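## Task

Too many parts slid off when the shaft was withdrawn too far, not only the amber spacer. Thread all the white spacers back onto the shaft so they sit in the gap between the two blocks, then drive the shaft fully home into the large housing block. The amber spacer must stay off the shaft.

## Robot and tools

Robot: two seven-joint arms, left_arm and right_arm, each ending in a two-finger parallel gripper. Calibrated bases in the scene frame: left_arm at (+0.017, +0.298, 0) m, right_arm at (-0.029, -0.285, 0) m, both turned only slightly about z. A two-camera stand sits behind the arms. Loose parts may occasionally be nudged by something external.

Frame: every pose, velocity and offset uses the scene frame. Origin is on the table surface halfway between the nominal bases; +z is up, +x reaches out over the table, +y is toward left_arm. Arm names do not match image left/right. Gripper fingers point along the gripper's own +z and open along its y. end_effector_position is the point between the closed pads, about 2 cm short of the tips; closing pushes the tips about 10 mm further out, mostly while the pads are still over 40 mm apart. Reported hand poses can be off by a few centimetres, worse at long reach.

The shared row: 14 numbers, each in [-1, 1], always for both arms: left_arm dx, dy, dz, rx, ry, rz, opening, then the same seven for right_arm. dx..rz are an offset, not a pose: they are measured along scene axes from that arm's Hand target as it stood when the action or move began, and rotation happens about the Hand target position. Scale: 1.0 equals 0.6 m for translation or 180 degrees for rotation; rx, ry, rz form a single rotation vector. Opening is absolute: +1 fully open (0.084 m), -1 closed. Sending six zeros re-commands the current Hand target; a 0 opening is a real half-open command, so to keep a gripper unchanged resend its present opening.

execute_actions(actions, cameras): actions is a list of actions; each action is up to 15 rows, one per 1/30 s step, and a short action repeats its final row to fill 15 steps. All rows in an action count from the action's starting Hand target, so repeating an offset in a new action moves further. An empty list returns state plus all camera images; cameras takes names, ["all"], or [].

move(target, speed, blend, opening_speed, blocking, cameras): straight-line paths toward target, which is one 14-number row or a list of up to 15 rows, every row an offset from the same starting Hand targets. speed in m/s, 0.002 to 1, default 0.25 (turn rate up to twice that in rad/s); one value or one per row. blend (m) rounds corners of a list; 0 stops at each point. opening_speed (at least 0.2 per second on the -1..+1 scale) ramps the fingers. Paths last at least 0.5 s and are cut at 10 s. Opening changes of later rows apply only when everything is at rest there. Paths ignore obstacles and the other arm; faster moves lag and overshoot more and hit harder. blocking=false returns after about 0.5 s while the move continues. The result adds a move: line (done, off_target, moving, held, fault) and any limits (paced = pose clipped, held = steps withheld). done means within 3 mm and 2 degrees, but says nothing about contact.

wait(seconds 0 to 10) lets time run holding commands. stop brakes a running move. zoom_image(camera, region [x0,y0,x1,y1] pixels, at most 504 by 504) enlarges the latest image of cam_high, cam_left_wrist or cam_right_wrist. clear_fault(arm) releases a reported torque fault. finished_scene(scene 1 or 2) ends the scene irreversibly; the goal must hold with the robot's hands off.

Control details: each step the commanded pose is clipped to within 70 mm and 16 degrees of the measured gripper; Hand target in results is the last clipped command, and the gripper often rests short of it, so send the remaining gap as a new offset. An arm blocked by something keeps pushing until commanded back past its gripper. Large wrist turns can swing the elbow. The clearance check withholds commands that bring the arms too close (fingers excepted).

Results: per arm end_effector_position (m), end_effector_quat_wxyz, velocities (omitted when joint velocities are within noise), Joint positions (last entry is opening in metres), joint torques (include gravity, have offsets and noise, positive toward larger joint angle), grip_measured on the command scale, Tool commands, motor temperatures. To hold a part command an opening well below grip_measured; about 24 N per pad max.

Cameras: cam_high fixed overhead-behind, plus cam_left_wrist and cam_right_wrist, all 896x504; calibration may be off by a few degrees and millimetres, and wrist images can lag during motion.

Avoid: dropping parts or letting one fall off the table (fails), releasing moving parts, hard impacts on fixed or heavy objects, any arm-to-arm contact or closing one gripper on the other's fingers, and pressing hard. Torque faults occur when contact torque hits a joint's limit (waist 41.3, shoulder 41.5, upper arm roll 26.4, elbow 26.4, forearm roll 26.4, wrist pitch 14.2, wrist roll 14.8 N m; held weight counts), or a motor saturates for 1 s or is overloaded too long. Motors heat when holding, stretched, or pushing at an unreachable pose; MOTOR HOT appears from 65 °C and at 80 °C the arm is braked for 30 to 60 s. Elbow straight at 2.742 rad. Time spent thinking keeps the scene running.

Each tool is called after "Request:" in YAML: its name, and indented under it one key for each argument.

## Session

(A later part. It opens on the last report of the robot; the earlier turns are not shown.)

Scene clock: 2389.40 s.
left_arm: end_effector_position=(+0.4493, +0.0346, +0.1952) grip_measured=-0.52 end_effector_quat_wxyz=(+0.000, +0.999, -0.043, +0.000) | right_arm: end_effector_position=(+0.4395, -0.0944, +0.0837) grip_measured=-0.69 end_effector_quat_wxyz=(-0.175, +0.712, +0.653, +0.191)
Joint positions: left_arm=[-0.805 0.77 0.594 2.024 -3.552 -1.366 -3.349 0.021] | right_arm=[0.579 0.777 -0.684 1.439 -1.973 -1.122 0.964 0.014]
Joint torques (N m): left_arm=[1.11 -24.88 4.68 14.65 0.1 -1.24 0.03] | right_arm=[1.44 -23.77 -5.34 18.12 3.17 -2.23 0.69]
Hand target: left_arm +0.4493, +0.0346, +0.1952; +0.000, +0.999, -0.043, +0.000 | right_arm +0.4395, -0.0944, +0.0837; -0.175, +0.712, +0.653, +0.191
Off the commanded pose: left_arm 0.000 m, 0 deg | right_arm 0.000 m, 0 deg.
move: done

Request:
move:
  target: [0,0, 0, 0, 0, 0, -0.5, 0.0006,0.0066,-0.0006,0,0,0,-0.95]
  speed: 0.02
  cameras: ["cam_left_wrist","cam_right_wrist"]

Request:
zoom_image:
  camera: "cam_left_wrist"
  region: [500, 340, 620, 480]

Scene clock: 2396.97 s.
left_arm: end_effector_position=(+0.4493, +0.0346, +0.1952) grip_measured=-0.52 end_effector_quat_wxyz=(+0.000, +0.999, -0.043, +0.000) | right_arm: end_effector_position=(+0.4398, -0.0904, +0.0833) grip_measured=-0.69 end_effector_quat_wxyz=(-0.175, +0.712, +0.653, +0.191)
Joint positions: left_arm=[-0.805 0.77 0.594 2.024 -3.552 -1.366 -3.349 0.021] | right_arm=[0.585 0.78 -0.682 1.444 -1.971 -1.119 0.972 0.014]
Joint torques (N m): left_arm=[1.08 -25.06 4.65 14.81 -0.07 -1.22 -0.04] | right_arm=[0.1 -21.72 -5.98 16.26 2.23 -1.3 0.75]
Hand target: left_arm +0.4493, +0.0346, +0.1952; +0.000, +0.999, -0.043, +0.000 | right_arm +0.4398, -0.0904, +0.0833; -0.175, +0.712, +0.653, +0.191
Off the commanded pose: left_arm 0.000 m, 0 deg | right_arm 0.000 m, 0 deg.
move: done
camera_calibration:
cam_left_wrist: T_world_to_cam=[[-0.111183, -0.993791, -0.0043064, 0.120731], [-0.993619, 0.111079, 0.0195429, 0.499191], [-0.0189432, 0.00645176, -0.9998, 0.333847], [0, 0, 0, 1]] pos_world=[0.515753, 0.0623773, 0.324544]
cam_right_wrist: T_world_to_cam=[[0.996952, -0.0763628, 0.0160101, -0.41438], [-0.0585356, -0.867703, -0.493624, 0.0546733], [0.0515866, 0.491183, -0.869528, 0.227641], [0, 0, 0, 1]] pos_world=[0.404574, -0.0960164, 0.231563]
Images, in order (width x height): cam_left_wrist 896x504, cam_right_wrist 896x504.

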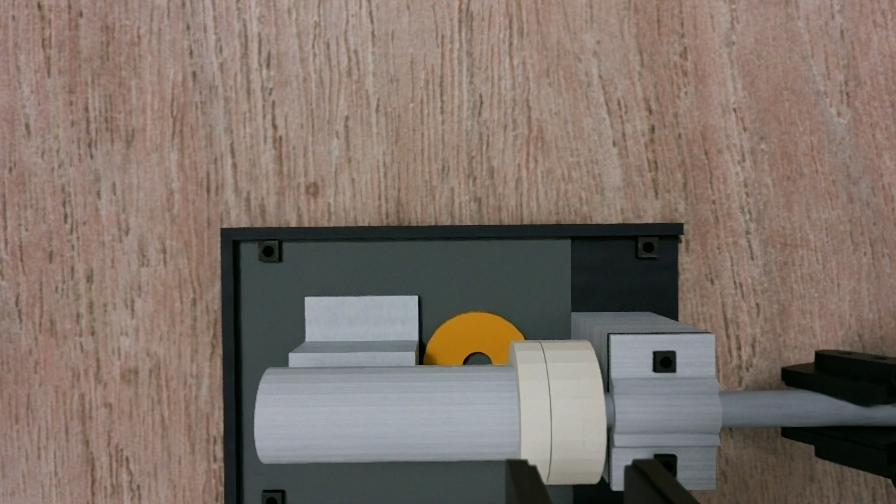

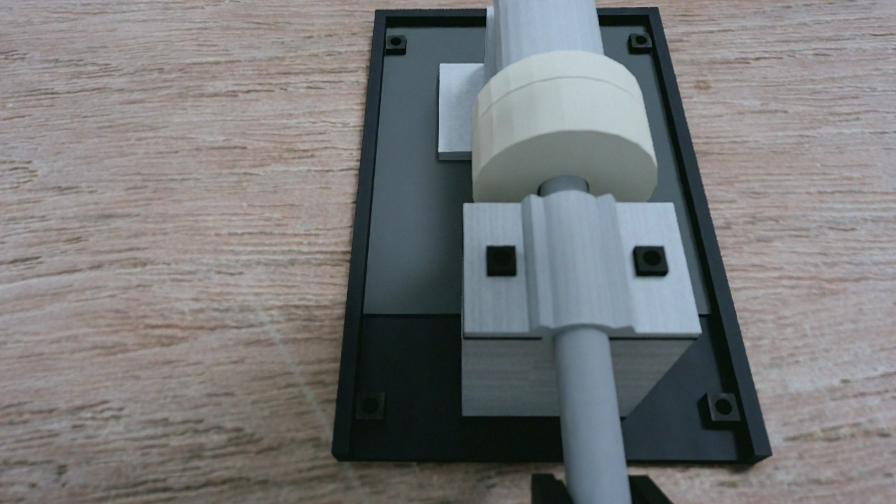

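Scaled by 3.600 from the camera's 896x504 image, which has a finer 1280x720 frame.

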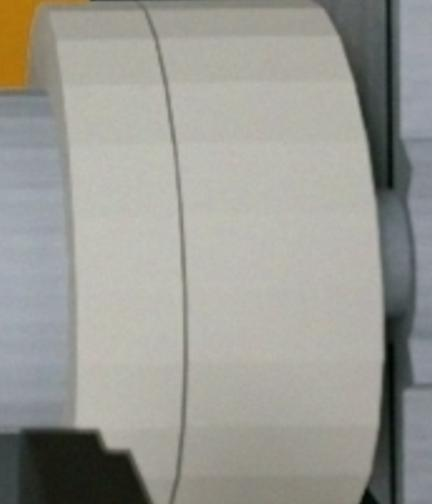

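Request:
move:
  target: [0,0, 0, 0, 0, 0, -0.5, 0.00125,0.0125,-0.0003,0,0,0,-0.95]
  speed: 0.03

Request:
move:
  target: [0,0, 0, 0, 0, 0, -0.5, 0.00275,0.0275,0,0,0,0,-0.95]
  speed: 0.03
  cameras: ["cam_left_wrist","cam_right_wrist"]

Scene clock: 2404.03 s.
left_arm: end_effector_position=(+0.4493, +0.0346, +0.1952) grip_measured=-0.52 end_effector_quat_wxyz=(+0.000, +0.999, -0.043, +0.000) | right_arm: end_effector_position=(+0.4406, -0.0829, +0.0831) grip_measured=-0.69 end_effector_quat_wxyz=(-0.175, +0.712, +0.653, +0.191)
Joint positions: left_arm=[-0.805 0.77 0.594 2.024 -3.552 -1.366 -3.349 0.021] | right_arm=[0.596 0.784 -0.679 1.454 -1.968 -1.115 0.989 0.014]
Joint torques (N m): left_arm=[1.02 -24.91 4.72 14.7 0.03 -1.18 0.03] | right_arm=[-0.56 -21.47 -6.34 16.82 2.69 -0.17 0.8]
Hand target: left_arm +0.4493, +0.0346, +0.1952; +0.000, +0.999, -0.043, +0.000 | right_arm +0.4406, -0.0829, +0.0831; -0.175, +0.712, +0.653, +0.191
Off the commanded pose: left_arm 0.000 m, 0 deg | right_arm 0.000 m, 0 deg.
move: done

Scene clock: 2404.90 s.
left_arm: end_effector_position=(+0.4493, +0.0346, +0.1952) grip_measured=-0.52 end_effector_quat_wxyz=(+0.000, +0.999, -0.043, +0.000) | right_arm: end_effector_position=(+0.4422, -0.0664, +0.0831) grip_measured=-0.69 end_effector_quat_wxyz=(-0.175, +0.712, +0.653, +0.191)
Joint positions: left_arm=[-0.805 0.77 0.594 2.024 -3.552 -1.366 -3.349 0.021] | right_arm=[0.621 0.795 -0.674 1.48 -1.963 -1.107 1.027 0.014]
Joint torques (N m): left_arm=[0.95 -24.81 4.76 14.73 -0.03 -1.28 0.06] | right_arm=[-1.94 -21.46 -7.59 19.48 3.82 1.83 0.7]
Hand target: left_arm +0.4493, +0.0346, +0.1952; +0.000, +0.999, -0.043, +0.000 | right_arm +0.4422, -0.0664, +0.0831; -0.175, +0.712, +0.653, +0.191
Off the commanded pose: left_arm 0.000 m, 0 deg | right_arm 0.000 m, 0 deg.
move: done
camera_calibration:
cam_left_wrist: T_world_to_cam=[[-0.111183, -0.993791, -0.0043064, 0.120731], [-0.993619, 0.111079, 0.0195429, 0.499191], [-0.0189432, 0.00645176, -0.9998, 0.333847], [0, 0, 0, 1]] pos_world=[0.515753, 0.0623773, 0.324544]
cam_right_wrist: T_world_to_cam=[[0.996951, -0.0763976, 0.0158735, -0.414808], [-0.0586334, -0.867699, -0.49362, 0.0755731], [0.0514848, 0.491184, -0.869533, 0.215603], [0, 0, 0, 1]] pos_world=[0.406874, -0.0720164, 0.231363]
Images, in order (width x height): cam_left_wrist 896x504, cam_right_wrist 896x504.

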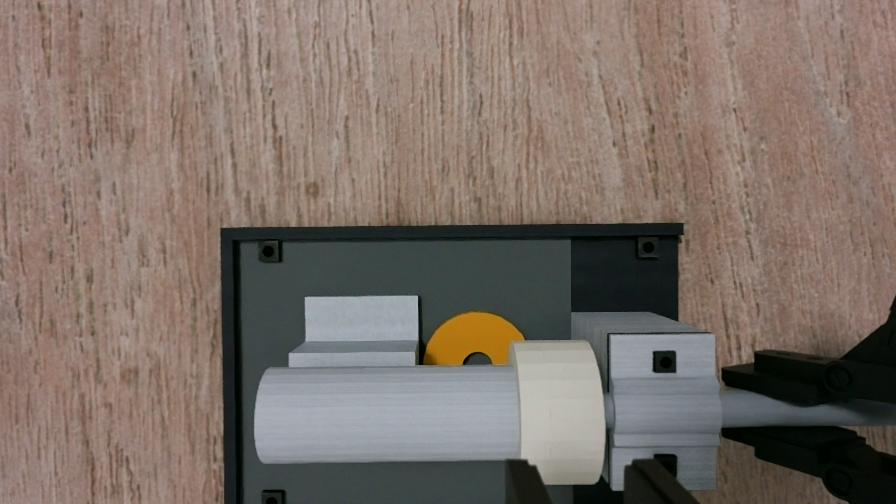

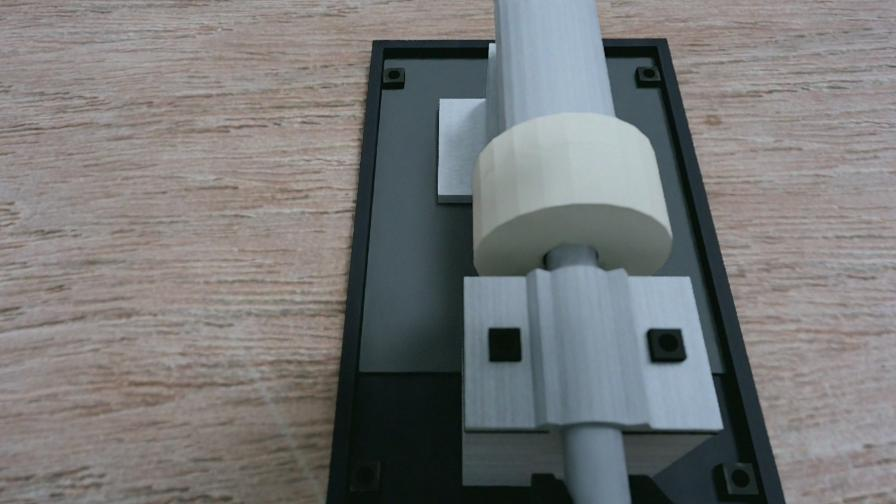

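Request:
move:
  target:
    - [0,0, 0, 0, 0, 0, -0.5, 0,0,0,0,0,0,-0.5]
    - [0,0, 0, 0, 0, 0, -0.5, -0.0046,-0.0458,0,0,0,0,-0.5]
  speed: 0.06
  cameras: ["cam_left_wrist","cam_right_wrist"]

Scene clock: 2424.07 s.
left_arm: end_effector_position=(+0.4493, +0.0346, +0.1952) grip_measured=-0.52 end_effector_quat_wxyz=(+0.000, +0.999, -0.043, +0.000) | right_arm: end_effector_position=(+0.4394, -0.0939, +0.0831) grip_measured=-0.52 end_effector_quat_wxyz=(-0.175, +0.712, +0.653, +0.191)
Joint positions: left_arm=[-0.805 0.77 0.594 2.024 -3.552 -1.366 -3.349 0.021] | right_arm=[0.58 0.778 -0.683 1.439 -1.972 -1.121 0.964 0.021]
Joint torques (N m): left_arm=[1.12 -24.94 4.72 14.77 0 -1.25 -0.05] | right_arm=[-0.63 -20.61 -5.7 12.5 0.52 -2.12 -0.13]
Hand target: left_arm +0.4493, +0.0346, +0.1952; +0.000, +0.999, -0.043, +0.000 | right_arm +0.4395, -0.0939, +0.0831; -0.175, +0.712, +0.653, +0.191
Off the commanded pose: left_arm 0.000 m, 0 deg | right_arm 0.000 m, 0 deg.
move: done
camera_calibration:
cam_left_wrist: T_world_to_cam=[[-0.111183, -0.993791, -0.0043064, 0.120731], [-0.993619, 0.111079, 0.0195429, 0.499191], [-0.0189432, 0.00645176, -0.9998, 0.333847], [0, 0, 0, 1]] pos_world=[0.515753, 0.0623773, 0.324544]
cam_right_wrist: T_world_to_cam=[[0.996952, -0.076358, 0.0160207, -0.414248], [-0.0585334, -0.867771, -0.493505, 0.0514791], [0.0515854, 0.491063, -0.869595, 0.229211], [0, 0, 0, 1]] pos_world=[0.404174, -0.0995164, 0.231363]
Images, in order (width x height): cam_left_wrist 896x504, cam_right_wrist 896x504.

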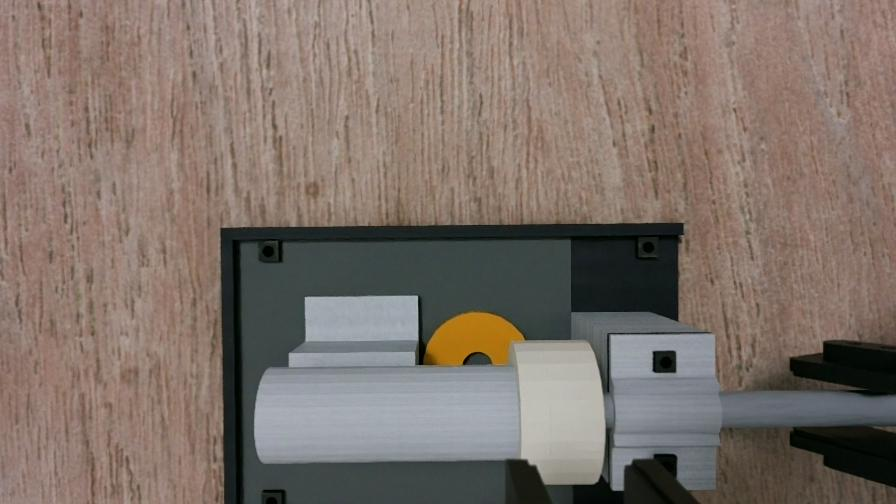

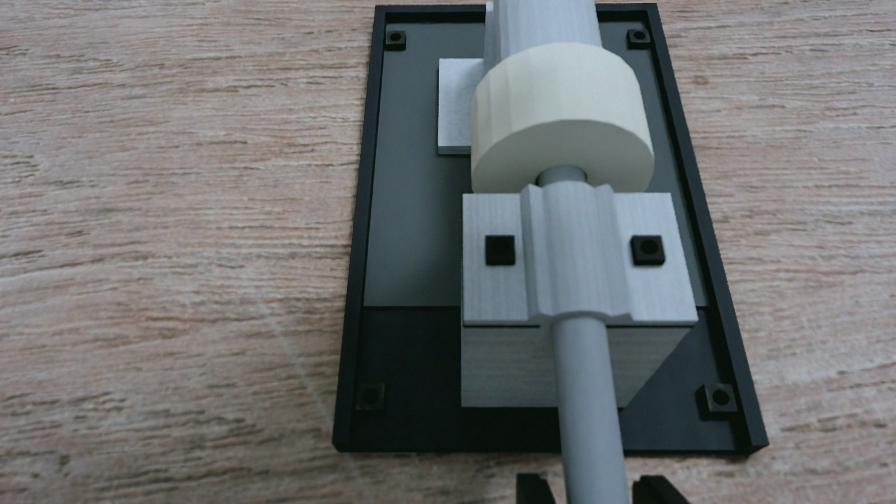

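Request:
move:
  target:
    - [0,0, 0, 0, 0, 0, -0.5, 0,0,0,0,0,0,-0.95]
    - [0,0, 0, 0, 0, 0, -0.5, 0.0047,0.047,0,0,0,0,-0.95]
  speed: 0.03
  cameras: ["cam_left_wrist"]

Scene clock: 2429.97 s.
left_arm: end_effector_position=(+0.4493, +0.0346, +0.1952) grip_measured=-0.52 end_effector_quat_wxyz=(+0.000, +0.999, -0.043, +0.000) | right_arm: end_effector_position=(+0.4422, -0.0657, +0.0831) grip_measured=-0.69 end_effector_quat_wxyz=(-0.175, +0.712, +0.653, +0.191)
Joint positions: left_arm=[-0.805 0.77 0.594 2.024 -3.552 -1.366 -3.349 0.021] | right_arm=[0.622 0.795 -0.674 1.481 -1.962 -1.107 1.029 0.014]
Joint torques (N m): left_arm=[0.99 -25.01 4.72 14.68 -0.03 -1.32 -0.02] | right_arm=[-1.79 -19.41 -7.33 18.64 3.63 3.23 0.67]
Hand target: left_arm +0.4493, +0.0346, +0.1952; +0.000, +0.999, -0.043, +0.000 | right_arm +0.4423, -0.0657, +0.0831; -0.175, +0.712, +0.653, +0.191
Off the commanded pose: left_arm 0.000 m, 0 deg | right_arm 0.000 m, 0 deg.
move: done
camera_calibration:
cam_left_wrist: T_world_to_cam=[[-0.111183, -0.993791, -0.0043064, 0.120731], [-0.993619, 0.111079, 0.0195429, 0.499191], [-0.0189432, 0.00645176, -0.9998, 0.333847], [0, 0, 0, 1]] pos_world=[0.515753, 0.0623773, 0.324544]
Images, in order (width x height): cam_left_wrist 896x504.

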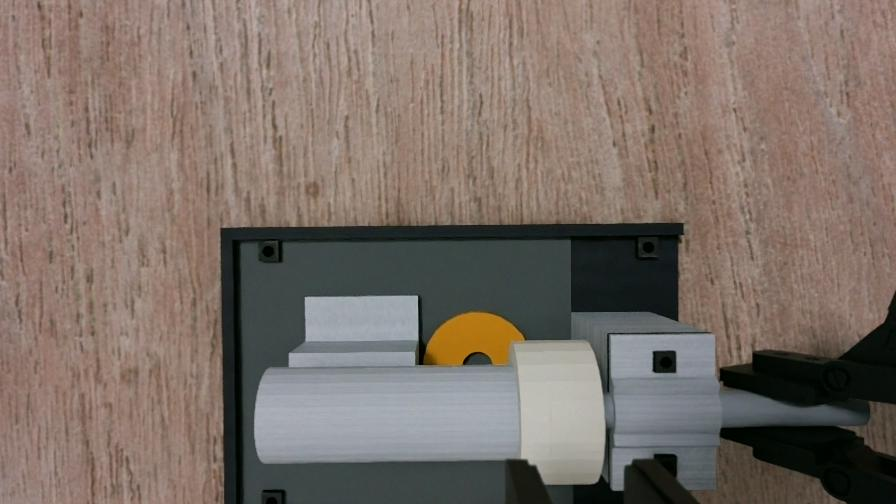

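Request:
move:
  target:
    - [0,0, 0, 0, 0, 0, -0.5, 0,0,0,0,0,0,-0.5]
    - [0,0, 0, 0, 0, 0, -0.5, -0.0047,-0.047,0,0,0,0,-0.5]
    - [0,0, 0, 0, 0, 0, -0.5, -0.0047,-0.047,0,0,0,0,-0.95]
  speed: 0.06
  cameras: ["cam_left_wrist","cam_right_wrist"]

Scene clock: 2446.53 s.
left_arm: end_effector_position=(+0.4493, +0.0346, +0.1952) grip_measured=-0.52 end_effector_quat_wxyz=(+0.000, +0.999, -0.043, +0.000) | right_arm: end_effector_position=(+0.4394, -0.0939, +0.0831) grip_measured=-0.70 end_effector_quat_wxyz=(-0.175, +0.712, +0.653, +0.191)
Joint positions: left_arm=[-0.805 0.77 0.594 2.024 -3.552 -1.366 -3.349 0.021] | right_arm=[0.58 0.779 -0.683 1.439 -1.971 -1.121 0.964 0.013]
Joint torques (N m): left_arm=[1.12 -25.08 4.77 14.72 0.11 -1.22 -0.02] | right_arm=[-0.18 -20 -6.67 14.34 1.4 -0.74 0.02]
Hand target: left_arm +0.4493, +0.0346, +0.1952; +0.000, +0.999, -0.043, +0.000 | right_arm +0.4395, -0.0939, +0.0831; -0.175, +0.712, +0.653, +0.191
Off the commanded pose: left_arm 0.000 m, 0 deg | right_arm 0.000 m, 0 deg.
move: done
camera_calibration:
cam_left_wrist: T_world_to_cam=[[-0.111183, -0.993791, -0.0043064, 0.120731], [-0.993619, 0.111079, 0.0195429, 0.499191], [-0.0189432, 0.00645176, -0.9998, 0.333847], [0, 0, 0, 1]] pos_world=[0.515753, 0.0623773, 0.324544]
cam_right_wrist: T_world_to_cam=[[0.996957, -0.0763059, 0.0159281, -0.414223], [-0.0585268, -0.867706, -0.493619, 0.0515091], [0.0514869, 0.491185, -0.869532, 0.229249], [0, 0, 0, 1]] pos_world=[0.404174, -0.0995165, 0.231363]
Images, in order (width x height): cam_left_wrist 896x504, cam_right_wrist 896x504.

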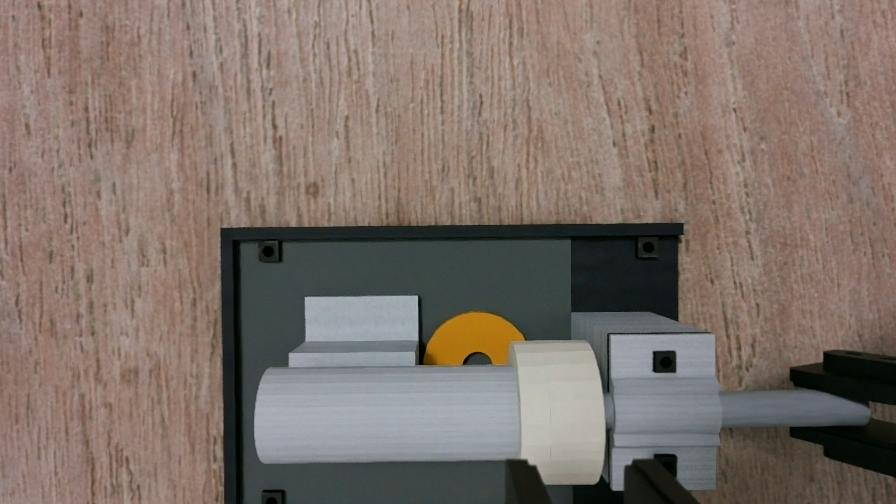

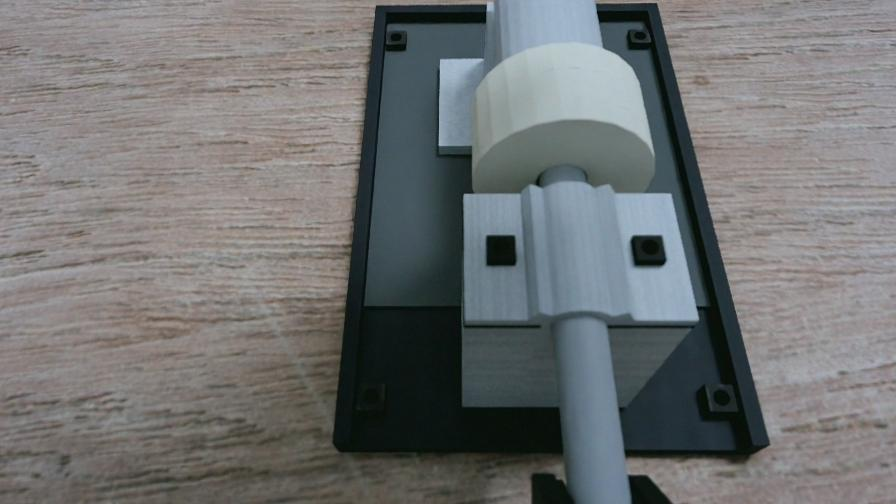

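Request:
move:
  target: [0,0, 0, 0, 0, 0, -0.5, 0.0047,0.047,0,0,0,0,-0.95]
  speed: 0.03
  cameras: ["cam_left_wrist"]

Scene clock: 2451.20 s.
left_arm: end_effector_position=(+0.4493, +0.0346, +0.1952) grip_measured=-0.52 end_effector_quat_wxyz=(+0.000, +0.999, -0.043, +0.000) | right_arm: end_effector_position=(+0.4421, -0.0659, +0.0830) grip_measured=-0.69 end_effector_quat_wxyz=(-0.175, +0.712, +0.653, +0.191)
Joint positions: left_arm=[-0.805 0.77 0.594 2.024 -3.552 -1.366 -3.349 0.021] | right_arm=[0.621 0.795 -0.672 1.481 -1.964 -1.106 1.029 0.014]
Joint torques (N m): left_arm=[1.22 -24.91 4.71 14.72 0.02 -1.26 0.01] | right_arm=[14.73 -27.03 4.13 30.31 10.68 1.16 0.9]
Hand target: left_arm +0.4493, +0.0346, +0.1952; +0.000, +0.999, -0.043, +0.000 | right_arm +0.4423, -0.0657, +0.0831; -0.175, +0.712, +0.653, +0.191
Off the commanded pose: left_arm 0.000 m, 0 deg | right_arm 0.000 m, 0 deg.
move: done
camera_calibration:
cam_left_wrist: T_world_to_cam=[[-0.111183, -0.993791, -0.0043064, 0.120731], [-0.993619, 0.111079, 0.0195429, 0.499191], [-0.0189432, 0.00645176, -0.9998, 0.333847], [0, 0, 0, 1]] pos_world=[0.515753, 0.0623773, 0.324544]
Images, in order (width x height): cam_left_wrist 896x504.

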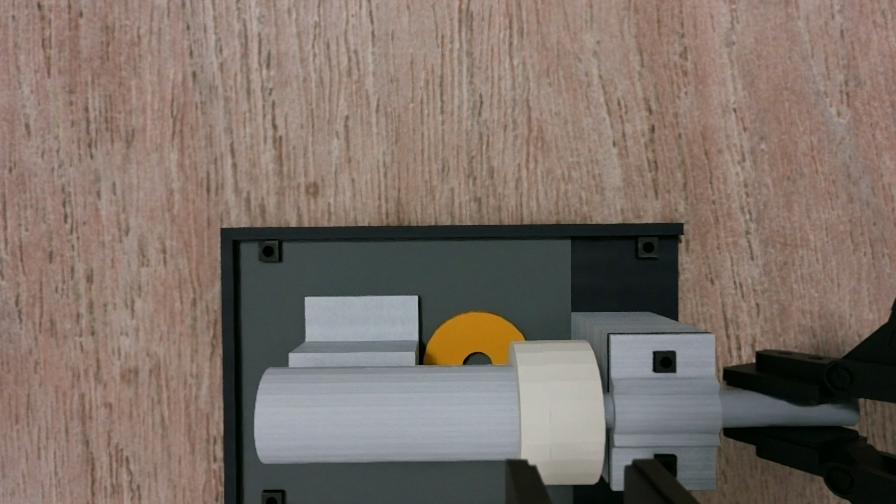

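Request:
move:
  target:
    - [0,0, 0, 0, 0, 0, -0.5, -0.0001,-0.0008,0,0,0,0,-0.95]
    - [0,0, 0, 0, 0, 0, -0.5, -0.0001,-0.0008,0,0,0,0,-0.5]
    - [0,0, 0, 0, 0, 0, -0.5, -0.0047,-0.047,0,0,0,0,-0.5]
  speed: 0.06
  cameras: ["cam_left_wrist","cam_right_wrist"]

Request:
zoom_image:
  camera: "cam_left_wrist"
  region: [700, 340, 896, 480]

Request:
zoom_image:
  camera: "cam_right_wrist"
  region: [440, 120, 700, 504]

Scene clock: 2465.53 s.
left_arm: end_effector_position=(+0.4493, +0.0346, +0.1952) grip_measured=-0.52 end_effector_quat_wxyz=(+0.000, +0.999, -0.043, +0.000) | right_arm: end_effector_position=(+0.4394, -0.0939, +0.0831) grip_measured=-0.52 end_effector_quat_wxyz=(-0.175, +0.712, +0.653, +0.191)
Joint positions: left_arm=[-0.805 0.77 0.594 2.024 -3.552 -1.366 -3.349 0.021] | right_arm=[0.578 0.777 -0.68 1.439 -1.974 -1.119 0.965 0.021]
Joint torques (N m): left_arm=[1.05 -25.06 4.75 14.79 -0.02 -1.22 -0.02] | right_arm=[-0.5 -20.77 -5.66 12.55 0.5 -2.17 -0.13]
Motor temperatures (°C): left_arm=[33 44 45 44 41 40 38] | right_arm=[36 39 39 43 36 36 37]
Hand target: left_arm +0.4493, +0.0346, +0.1952; +0.000, +0.999, -0.043, +0.000 | right_arm +0.4395, -0.0939, +0.0831; -0.175, +0.712, +0.653, +0.191
Off the commanded pose: left_arm 0.000 m, 0 deg | right_arm 0.000 m, 0 deg.
move: done
camera_calibration:
cam_left_wrist: T_world_to_cam=[[-0.111183, -0.993791, -0.0043064, 0.120731], [-0.993619, 0.111079, 0.0195429, 0.499191], [-0.0189432, 0.00645176, -0.9998, 0.333847], [0, 0, 0, 1]] pos_world=[0.515753, 0.0623773, 0.324544]
cam_right_wrist: T_world_to_cam=[[0.996952, -0.076358, 0.0160207, -0.414248], [-0.0585334, -0.867771, -0.493505, 0.0514791], [0.0515854, 0.491063, -0.869595, 0.229211], [0, 0, 0, 1]] pos_world=[0.404174, -0.0995164, 0.231363]
Images, in order (width x height): cam_left_wrist 896x504, cam_right_wrist 896x504.

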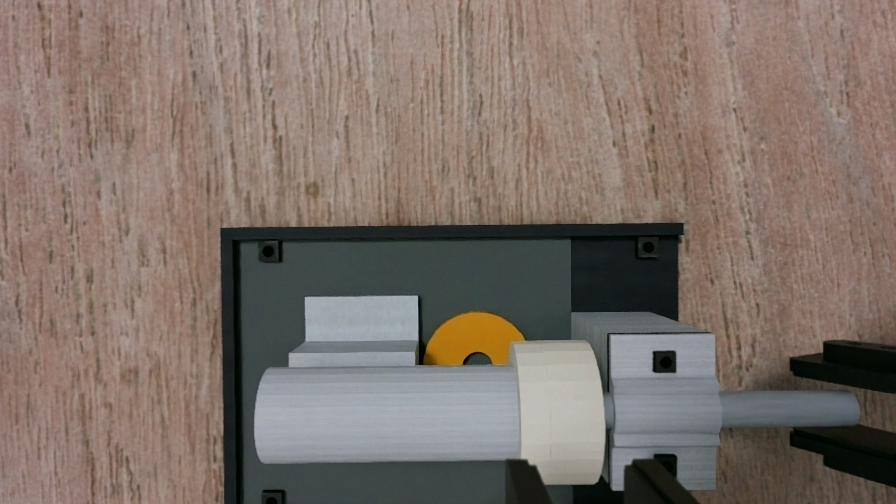

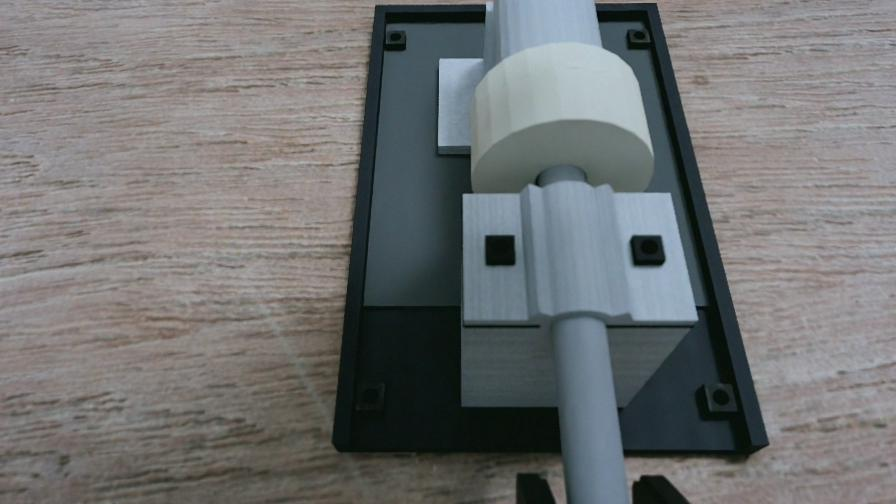

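Scaled by 2.571 from the camera's 896x504 image, which has a finer 1280x720 frame.

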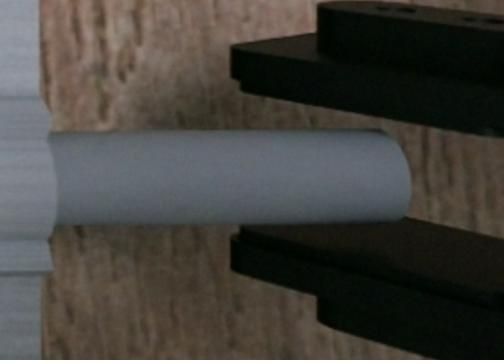

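Scaled by 1.312 from the camera's 896x504 image, which has a finer 1280x720 frame.

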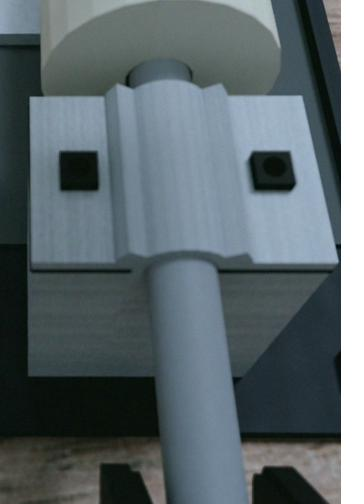

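Request:
move:
  target:
    - [0,0, 0, 0, 0, 0, -0.5, 0,0,0,0,0,0,-0.95]
    - [0,0, 0, 0, 0, 0, -0.5, 0.0003,0.0033,0,0,0,0,-0.95]
  speed: 0.03
  cameras: ["cam_left_wrist"]

Request:
zoom_image:
  camera: "cam_left_wrist"
  region: [700, 340, 896, 480]

Scene clock: 2475.17 s.
left_arm: end_effector_position=(+0.4493, +0.0346, +0.1952) grip_measured=-0.52 end_effector_quat_wxyz=(+0.000, +0.999, -0.043, +0.000) | right_arm: end_effector_position=(+0.4396, -0.0920, +0.0831) grip_measured=-0.70 end_effector_quat_wxyz=(-0.175, +0.712, +0.653, +0.191)
Joint positions: left_arm=[-0.805 0.77 0.594 2.024 -3.552 -1.366 -3.349 0.021] | right_arm=[0.581 0.778 -0.679 1.442 -1.973 -1.118 0.97 0.013]
Joint torques (N m): left_arm=[0.95 -24.97 4.78 14.73 0.04 -1.23 0.05] | right_arm=[11.97 -21.38 1.67 21.64 6.48 0 0.57]
Hand target: left_arm +0.4493, +0.0346, +0.1952; +0.000, +0.999, -0.043, +0.000 | right_arm +0.4396, -0.0919, +0.0831; -0.175, +0.712, +0.653, +0.191
Off the commanded pose: left_arm 0.000 m, 0 deg | right_arm 0.000 m, 0 deg.
move: done
camera_calibration:
cam_left_wrist: T_world_to_cam=[[-0.111183, -0.993791, -0.0043064, 0.120731], [-0.993619, 0.111079, 0.0195429, 0.499191], [-0.0189432, 0.00645176, -0.9998, 0.333847], [0, 0, 0, 1]] pos_world=[0.515753, 0.0623773, 0.324544]
Images, in order (width x height): cam_left_wrist 896x504.

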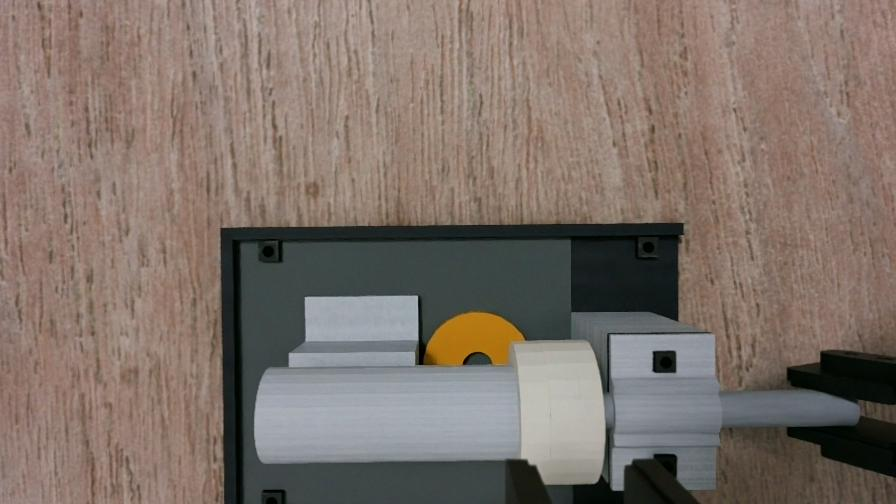

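Scaled by 2.571 from the camera's 896x504 image, which has a finer 1280x720 frame.

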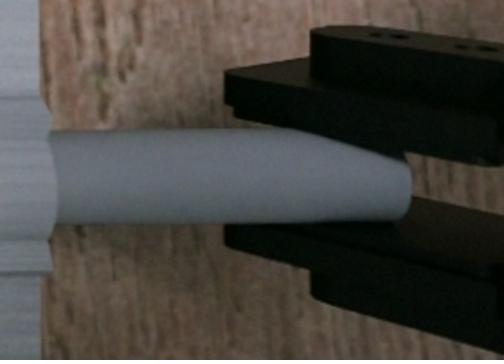

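Request:
move:
  target:
    - [0,0, 0, 0, 0, 0, -0.5, -0.0003,-0.0033,0,0,0,0,-0.95]
    - [0,0, 0, 0, 0, 0, -0.5, -0.0003,-0.0033,-0.0016,0,0,0,-0.95]
    - [0,0, 0, 0, 0, 0, -0.5, 0,0,-0.0016,0,0,0,-0.95]
  speed: 0.03

Request:
move:
  target:
    - [0,0, 0, 0, 0, 0, -0.5, -0.0003,-0.0033,0,0,0,0,-0.95]
    - [0,0, 0, 0, 0, 0, -0.5, -0.0003,-0.0033,0.0029,0,0,0,-0.95]
    - [0,0, 0, 0, 0, 0, -0.5, 0,0,0.0029,0,0,0,-0.95]
  speed: 0.03

Scene clock: 2483.83 s.
left_arm: end_effector_position=(+0.4493, +0.0346, +0.1952) grip_measured=-0.52 end_effector_quat_wxyz=(+0.000, +0.999, -0.043, +0.000) | right_arm: end_effector_position=(+0.4396, -0.0921, +0.0822) grip_measured=-0.70 end_effector_quat_wxyz=(-0.175, +0.712, +0.653, +0.191)
Joint positions: left_arm=[-0.805 0.77 0.594 2.024 -3.552 -1.366 -3.349 0.021] | right_arm=[0.58 0.78 -0.678 1.441 -1.972 -1.117 0.967 0.013]
Joint torques (N m): left_arm=[1.1 -25.13 4.65 14.77 0.03 -1.24 0.08] | right_arm=[9.66 -16.89 0.16 17.85 4.89 1.91 0.55]
Hand target: left_arm +0.4493, +0.0346, +0.1952; +0.000, +0.999, -0.043, +0.000 | right_arm +0.4396, -0.0919, +0.0822; -0.175, +0.712, +0.653, +0.191
Off the commanded pose: left_arm 0.000 m, 0 deg | right_arm 0.000 m, 0 deg.
move: done

Scene clock: 2484.93 s.
left_arm: end_effector_position=(+0.4493, +0.0346, +0.1952) grip_measured=-0.52 end_effector_quat_wxyz=(+0.000, +0.999, -0.043, +0.000) | right_arm: end_effector_position=(+0.4396, -0.0921, +0.0838) grip_measured=-0.70 end_effector_quat_wxyz=(-0.175, +0.712, +0.653, +0.191)
Joint positions: left_arm=[-0.805 0.77 0.594 2.024 -3.552 -1.366 -3.349 0.021] | right_arm=[0.581 0.777 -0.68 1.442 -1.974 -1.119 0.971 0.013]
Joint torques (N m): left_arm=[1.02 -25 4.73 14.74 0.03 -1.22 0.04] | right_arm=[5.03 -28.35 -3.67 23.11 5.21 -3.49 0.57]
Hand target: left_arm +0.4493, +0.0346, +0.1952; +0.000, +0.999, -0.043, +0.000 | right_arm +0.4396, -0.0919, +0.0839; -0.175, +0.712, +0.653, +0.191
Off the commanded pose: left_arm 0.000 m, 0 deg | right_arm 0.000 m, 0 deg.
move: done

Request:
move:
  target: [0,0, 0, 0, 0, 0, -0.5, 0.0005,0.005,0,0,0,0,-0.95]
  speed: 0.03
  cameras: ["cam_left_wrist"]

Request:
zoom_image:
  camera: "cam_left_wrist"
  region: [700, 340, 896, 480]

Scene clock: 2491.90 s.
left_arm: end_effector_position=(+0.4493, +0.0346, +0.1952) grip_measured=-0.52 end_effector_quat_wxyz=(+0.000, +0.999, -0.043, +0.000) | right_arm: end_effector_position=(+0.4399, -0.0890, +0.0839) grip_measured=-0.70 end_effector_quat_wxyz=(-0.175, +0.712, +0.653, +0.191)
Joint positions: left_arm=[-0.805 0.77 0.594 2.024 -3.552 -1.366 -3.349 0.021] | right_arm=[0.586 0.778 -0.679 1.446 -1.974 -1.117 0.978 0.013]
Joint torques (N m): left_arm=[0.98 -24.97 4.7 14.77 0.03 -1.19 0] | right_arm=[14.53 -24.48 2.91 25 7.99 -1.04 0.62]
Hand target: left_arm +0.4493, +0.0346, +0.1952; +0.000, +0.999, -0.043, +0.000 | right_arm +0.4399, -0.0889, +0.0839; -0.175, +0.712, +0.653, +0.191
Off the commanded pose: left_arm 0.000 m, 0 deg | right_arm 0.000 m, 0 deg.
move: done
camera_calibration:
cam_left_wrist: T_world_to_cam=[[-0.111183, -0.993791, -0.0043064, 0.120731], [-0.993619, 0.111079, 0.0195429, 0.499191], [-0.0189432, 0.00645176, -0.9998, 0.333847], [0, 0, 0, 1]] pos_world=[0.515753, 0.0623773, 0.324544]
Images, in order (width x height): cam_left_wrist 896x504.

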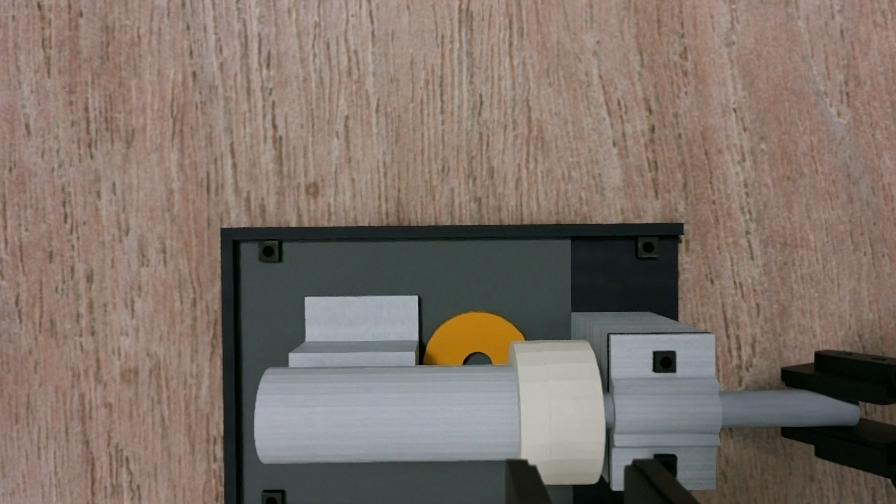

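Scaled by 2.571 from the camera's 896x504 image, which has a finer 1280x720 frame.

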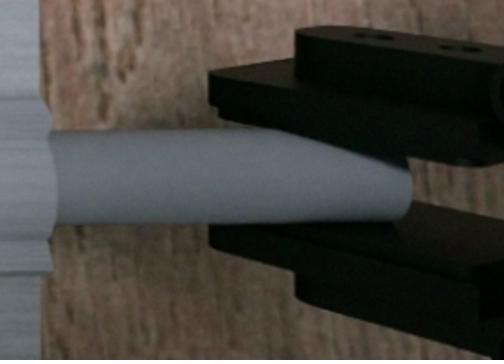

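Request:
move:
  target:
    - [0,0, 0, 0, 0, 0, -0.5, 0,0,0,0,0,0,-0.5]
    - [0,0, 0, 0, 0, 0, -0.5, 0,0,0.0833,0,0,0,-0.5]
    - [0,0, 0, 0, 0, 0, -0.5, -0.007,-0.07667,0.0833,0,0,0,-0.98]
    - [0,0, 0, 0, 0, 0, -0.5, -0.007,-0.07667,0.0078,0,0,0,-0.98]
  speed: 0.08
  cameras: ["cam_left_wrist","cam_right_wrist"]

Request:
zoom_image:
  camera: "cam_left_wrist"
  region: [700, 340, 896, 480]

Scene clock: 2511.33 s.
left_arm: end_effector_position=(+0.4493, +0.0346, +0.1952) grip_measured=-0.52 end_effector_quat_wxyz=(+0.000, +0.999, -0.043, +0.000) | right_arm: end_effector_position=(+0.4357, -0.1349, +0.0886) grip_measured=-1.00 end_effector_quat_wxyz=(-0.175, +0.712, +0.653, +0.191)
Joint positions: left_arm=[-0.805 0.77 0.594 2.024 -3.552 -1.366 -3.349 0.021] | right_arm=[0.515 0.756 -0.701 1.402 -1.999 -1.152 0.89 0]
Joint torques (N m): left_arm=[1.08 -24.9 4.72 14.66 0.06 -1.3 0.09] | right_arm=[-0.53 -19.14 -5.05 12.21 0.82 -1.94 -0.12]
Hand target: left_arm +0.4493, +0.0346, +0.1952; +0.000, +0.999, -0.043, +0.000 | right_arm +0.4357, -0.1349, +0.0886; -0.175, +0.712, +0.653, +0.191
Off the commanded pose: left_arm 0.000 m, 0 deg | right_arm 0.000 m, 0 deg.
move: done
camera_calibration:
cam_left_wrist: T_world_to_cam=[[-0.111183, -0.993791, -0.0043064, 0.120731], [-0.993619, 0.111079, 0.0195429, 0.499191], [-0.0189432, 0.00645176, -0.9998, 0.333847], [0, 0, 0, 1]] pos_world=[0.515753, 0.0623773, 0.324544]
cam_right_wrist: T_world_to_cam=[[0.996952, -0.076358, 0.0160207, -0.413778], [-0.0585334, -0.867771, -0.493505, 0.0183982], [0.0515854, 0.491063, -0.869595, 0.254319], [0, 0, 0, 1]] pos_world=[0.400474, -0.140516, 0.236863]
Images, in order (width x height): cam_left_wrist 896x504, cam_right_wrist 896x504.

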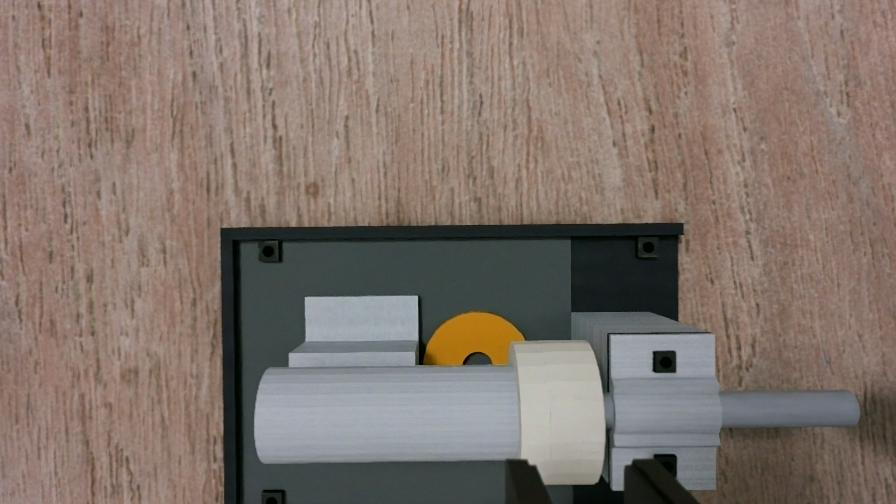

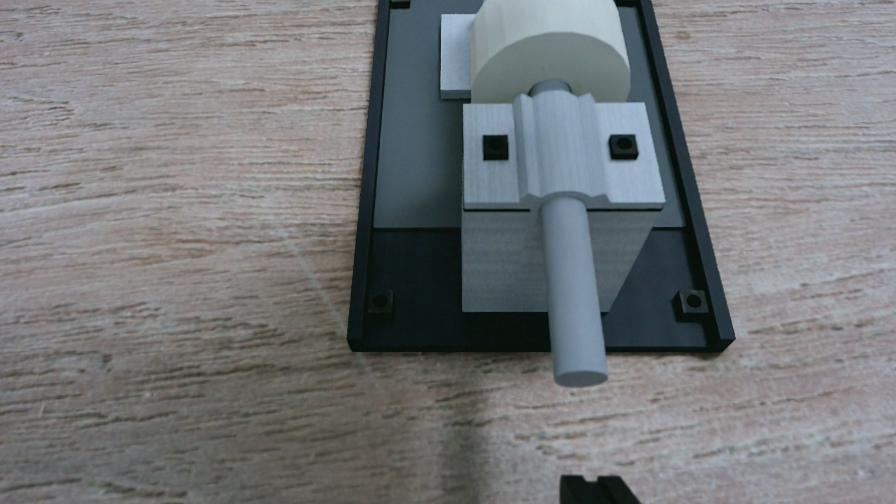

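Scaled by 2.571 from the camera's 896x504 image, which has a finer 1280x720 frame.

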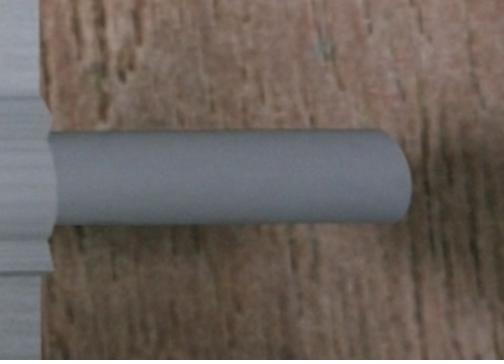

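Request:
move:
  target: [0,0, 0, 0, 0, 0, -0.5, 0.0018,0.0183,0,0,0,0,-0.98]
  speed: 0.03

Request:
move:
  target: [0,0, 0, 0, 0, 0, -0.5, 0.0005,0.005,0,0,0,0,-0.98]
  speed: 0.02
  cameras: ["cam_left_wrist","cam_right_wrist"]

Scene clock: 2517.50 s.
left_arm: end_effector_position=(+0.4493, +0.0346, +0.1952) grip_measured=-0.52 end_effector_quat_wxyz=(+0.000, +0.999, -0.043, +0.000) | right_arm: end_effector_position=(+0.4368, -0.1240, +0.0886) grip_measured=-1.00 end_effector_quat_wxyz=(-0.175, +0.712, +0.653, +0.191)
Joint positions: left_arm=[-0.805 0.77 0.594 2.024 -3.552 -1.366 -3.349 0.021] | right_arm=[0.533 0.758 -0.696 1.411 -1.994 -1.145 0.913 0]
Joint torques (N m): left_arm=[1.08 -25 4.7 14.8 0.04 -1.24 -0.02] | right_arm=[1.27 -19.36 -4.98 13.2 0.73 -1.97 0.31]
Hand target: left_arm +0.4493, +0.0346, +0.1952; +0.000, +0.999, -0.043, +0.000 | right_arm +0.4368, -0.1240, +0.0886; -0.175, +0.712, +0.653, +0.191
Off the commanded pose: left_arm 0.000 m, 0 deg | right_arm 0.000 m, 0 deg.
move: done

Scene clock: 2518.20 s.
left_arm: end_effector_position=(+0.4493, +0.0346, +0.1952) grip_measured=-0.52 end_effector_quat_wxyz=(+0.000, +0.999, -0.043, +0.000) | right_arm: end_effector_position=(+0.4371, -0.1210, +0.0886) grip_measured=-1.00 end_effector_quat_wxyz=(-0.175, +0.712, +0.653, +0.191)
Joint positions: left_arm=[-0.805 0.77 0.594 2.024 -3.552 -1.366 -3.349 0.021] | right_arm=[0.538 0.759 -0.695 1.414 -1.993 -1.143 0.919 0]
Joint torques (N m): left_arm=[1.04 -25.16 4.62 14.7 0.02 -1.23 0] | right_arm=[1.38 -19.31 -5.03 13.06 0.84 -1.97 0.3]
Hand target: left_arm +0.4493, +0.0346, +0.1952; +0.000, +0.999, -0.043, +0.000 | right_arm +0.4371, -0.1210, +0.0886; -0.175, +0.712, +0.653, +0.191
Off the commanded pose: left_arm 0.000 m, 0 deg | right_arm 0.000 m, 0 deg.
move: done
camera_calibration:
cam_left_wrist: T_world_to_cam=[[-0.111183, -0.993791, -0.0043064, 0.120731], [-0.993619, 0.111079, 0.0195429, 0.499191], [-0.0189432, 0.00645176, -0.9998, 0.333847], [0, 0, 0, 1]] pos_world=[0.515753, 0.0623773, 0.324544]
cam_right_wrist: T_world_to_cam=[[0.996946, -0.0764436, 0.0159698, -0.414101], [-0.0586329, -0.867764, -0.493506, 0.0306699], [0.0515834, 0.491062, -0.869596, 0.247372], [0, 0, 0, 1]] pos_world=[0.401874, -0.126516, 0.236863]
Images, in order (width x height): cam_left_wrist 896x504, cam_right_wrist 896x504.

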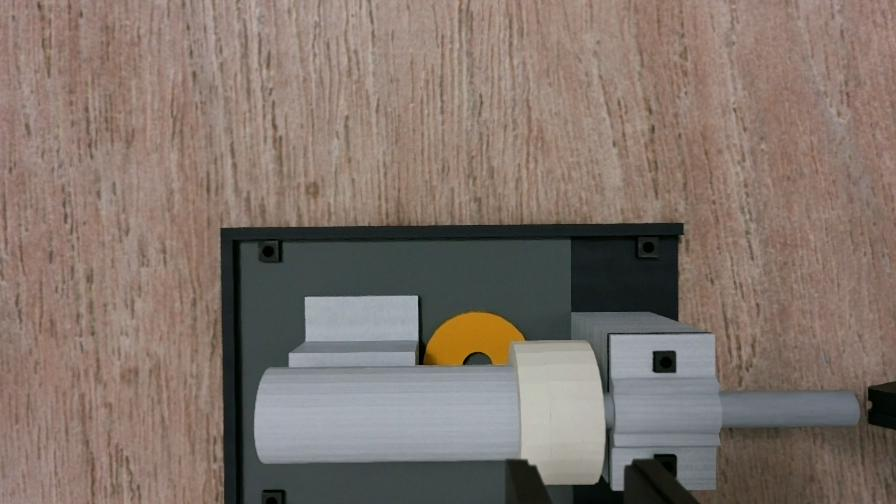

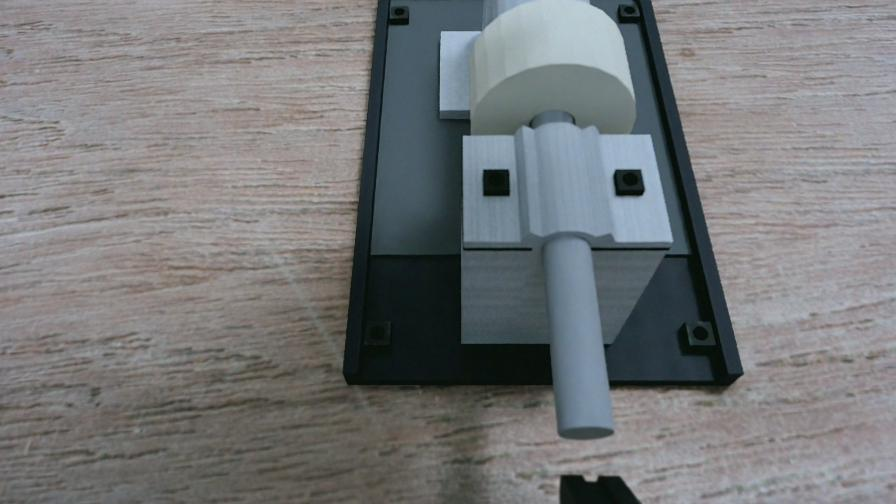

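Request:
move:
  target: [0,0, 0, 0, 0, 0, -0.5, 0.0005,0.005,0,0,0,0,-0.98]
  speed: 0.02

Request:
move:
  target: [0,0, 0, 0, 0, 0, -0.5, 0.0003,0.003,0,0,0,0,-0.98]
  speed: 0.02
  cameras: ["cam_left_wrist"]

Request:
zoom_image:
  camera: "cam_left_wrist"
  region: [700, 340, 896, 480]

Scene clock: 2523.27 s.
left_arm: end_effector_position=(+0.4493, +0.0346, +0.1952) grip_measured=-0.52 end_effector_quat_wxyz=(+0.000, +0.999, -0.043, +0.000) | right_arm: end_effector_position=(+0.4374, -0.1180, +0.0886) grip_measured=-1.00 end_effector_quat_wxyz=(-0.175, +0.712, +0.653, +0.191)
Joint positions: left_arm=[-0.805 0.77 0.594 2.024 -3.552 -1.366 -3.349 0.021] | right_arm=[0.543 0.76 -0.694 1.417 -1.992 -1.141 0.925 0]
Joint torques (N m): left_arm=[1.19 -24.91 4.7 14.74 -0.01 -1.24 0.02] | right_arm=[1.36 -19.38 -4.95 13.28 0.8 -1.98 0.36]
Hand target: left_arm +0.4493, +0.0346, +0.1952; +0.000, +0.999, -0.043, +0.000 | right_arm +0.4374, -0.1180, +0.0886; -0.175, +0.712, +0.653, +0.191
Off the commanded pose: left_arm 0.000 m, 0 deg | right_arm 0.000 m, 0 deg.
move: done

Scene clock: 2523.97 s.
left_arm: end_effector_position=(+0.4493, +0.0346, +0.1952) grip_measured=-0.52 end_effector_quat_wxyz=(+0.000, +0.999, -0.043, +0.000) | right_arm: end_effector_position=(+0.4376, -0.1162, +0.0886) grip_measured=-1.00 end_effector_quat_wxyz=(-0.175, +0.712, +0.653, +0.191)
Joint positions: left_arm=[-0.805 0.77 0.594 2.024 -3.552 -1.366 -3.349 0.021] | right_arm=[0.546 0.761 -0.693 1.419 -1.991 -1.14 0.929 0]
Joint torques (N m): left_arm=[1 -24.92 4.77 14.62 -0.08 -1.23 0.02] | right_arm=[1.29 -19.43 -5.01 13.15 0.76 -1.88 0.32]
Hand target: left_arm +0.4493, +0.0346, +0.1952; +0.000, +0.999, -0.043, +0.000 | right_arm +0.4376, -0.1162, +0.0886; -0.175, +0.712, +0.653, +0.191
Off the commanded pose: left_arm 0.000 m, 0 deg | right_arm 0.000 m, 0 deg.
move: done
camera_calibration:
cam_left_wrist: T_world_to_cam=[[-0.111183, -0.993791, -0.0043064, 0.120731], [-0.993619, 0.111079, 0.0195429, 0.499191], [-0.0189432, 0.00645176, -0.9998, 0.333847], [0, 0, 0, 1]] pos_world=[0.515753, 0.0623773, 0.324544]
Images, in order (width x height): cam_left_wrist 896x504.

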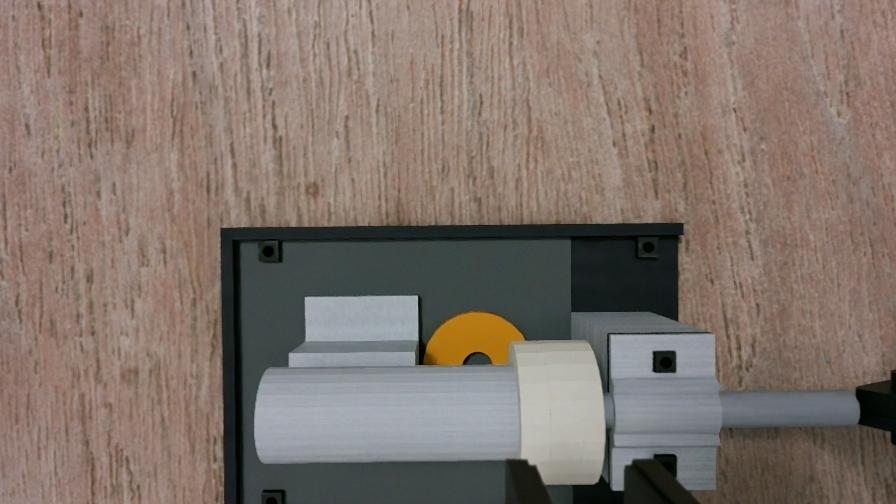

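Scaled by 2.571 from the camera's 896x504 image, which has a finer 1280x720 frame.

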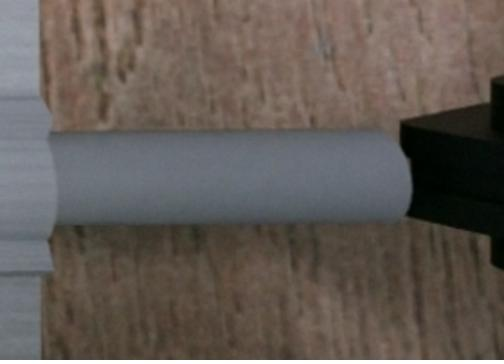

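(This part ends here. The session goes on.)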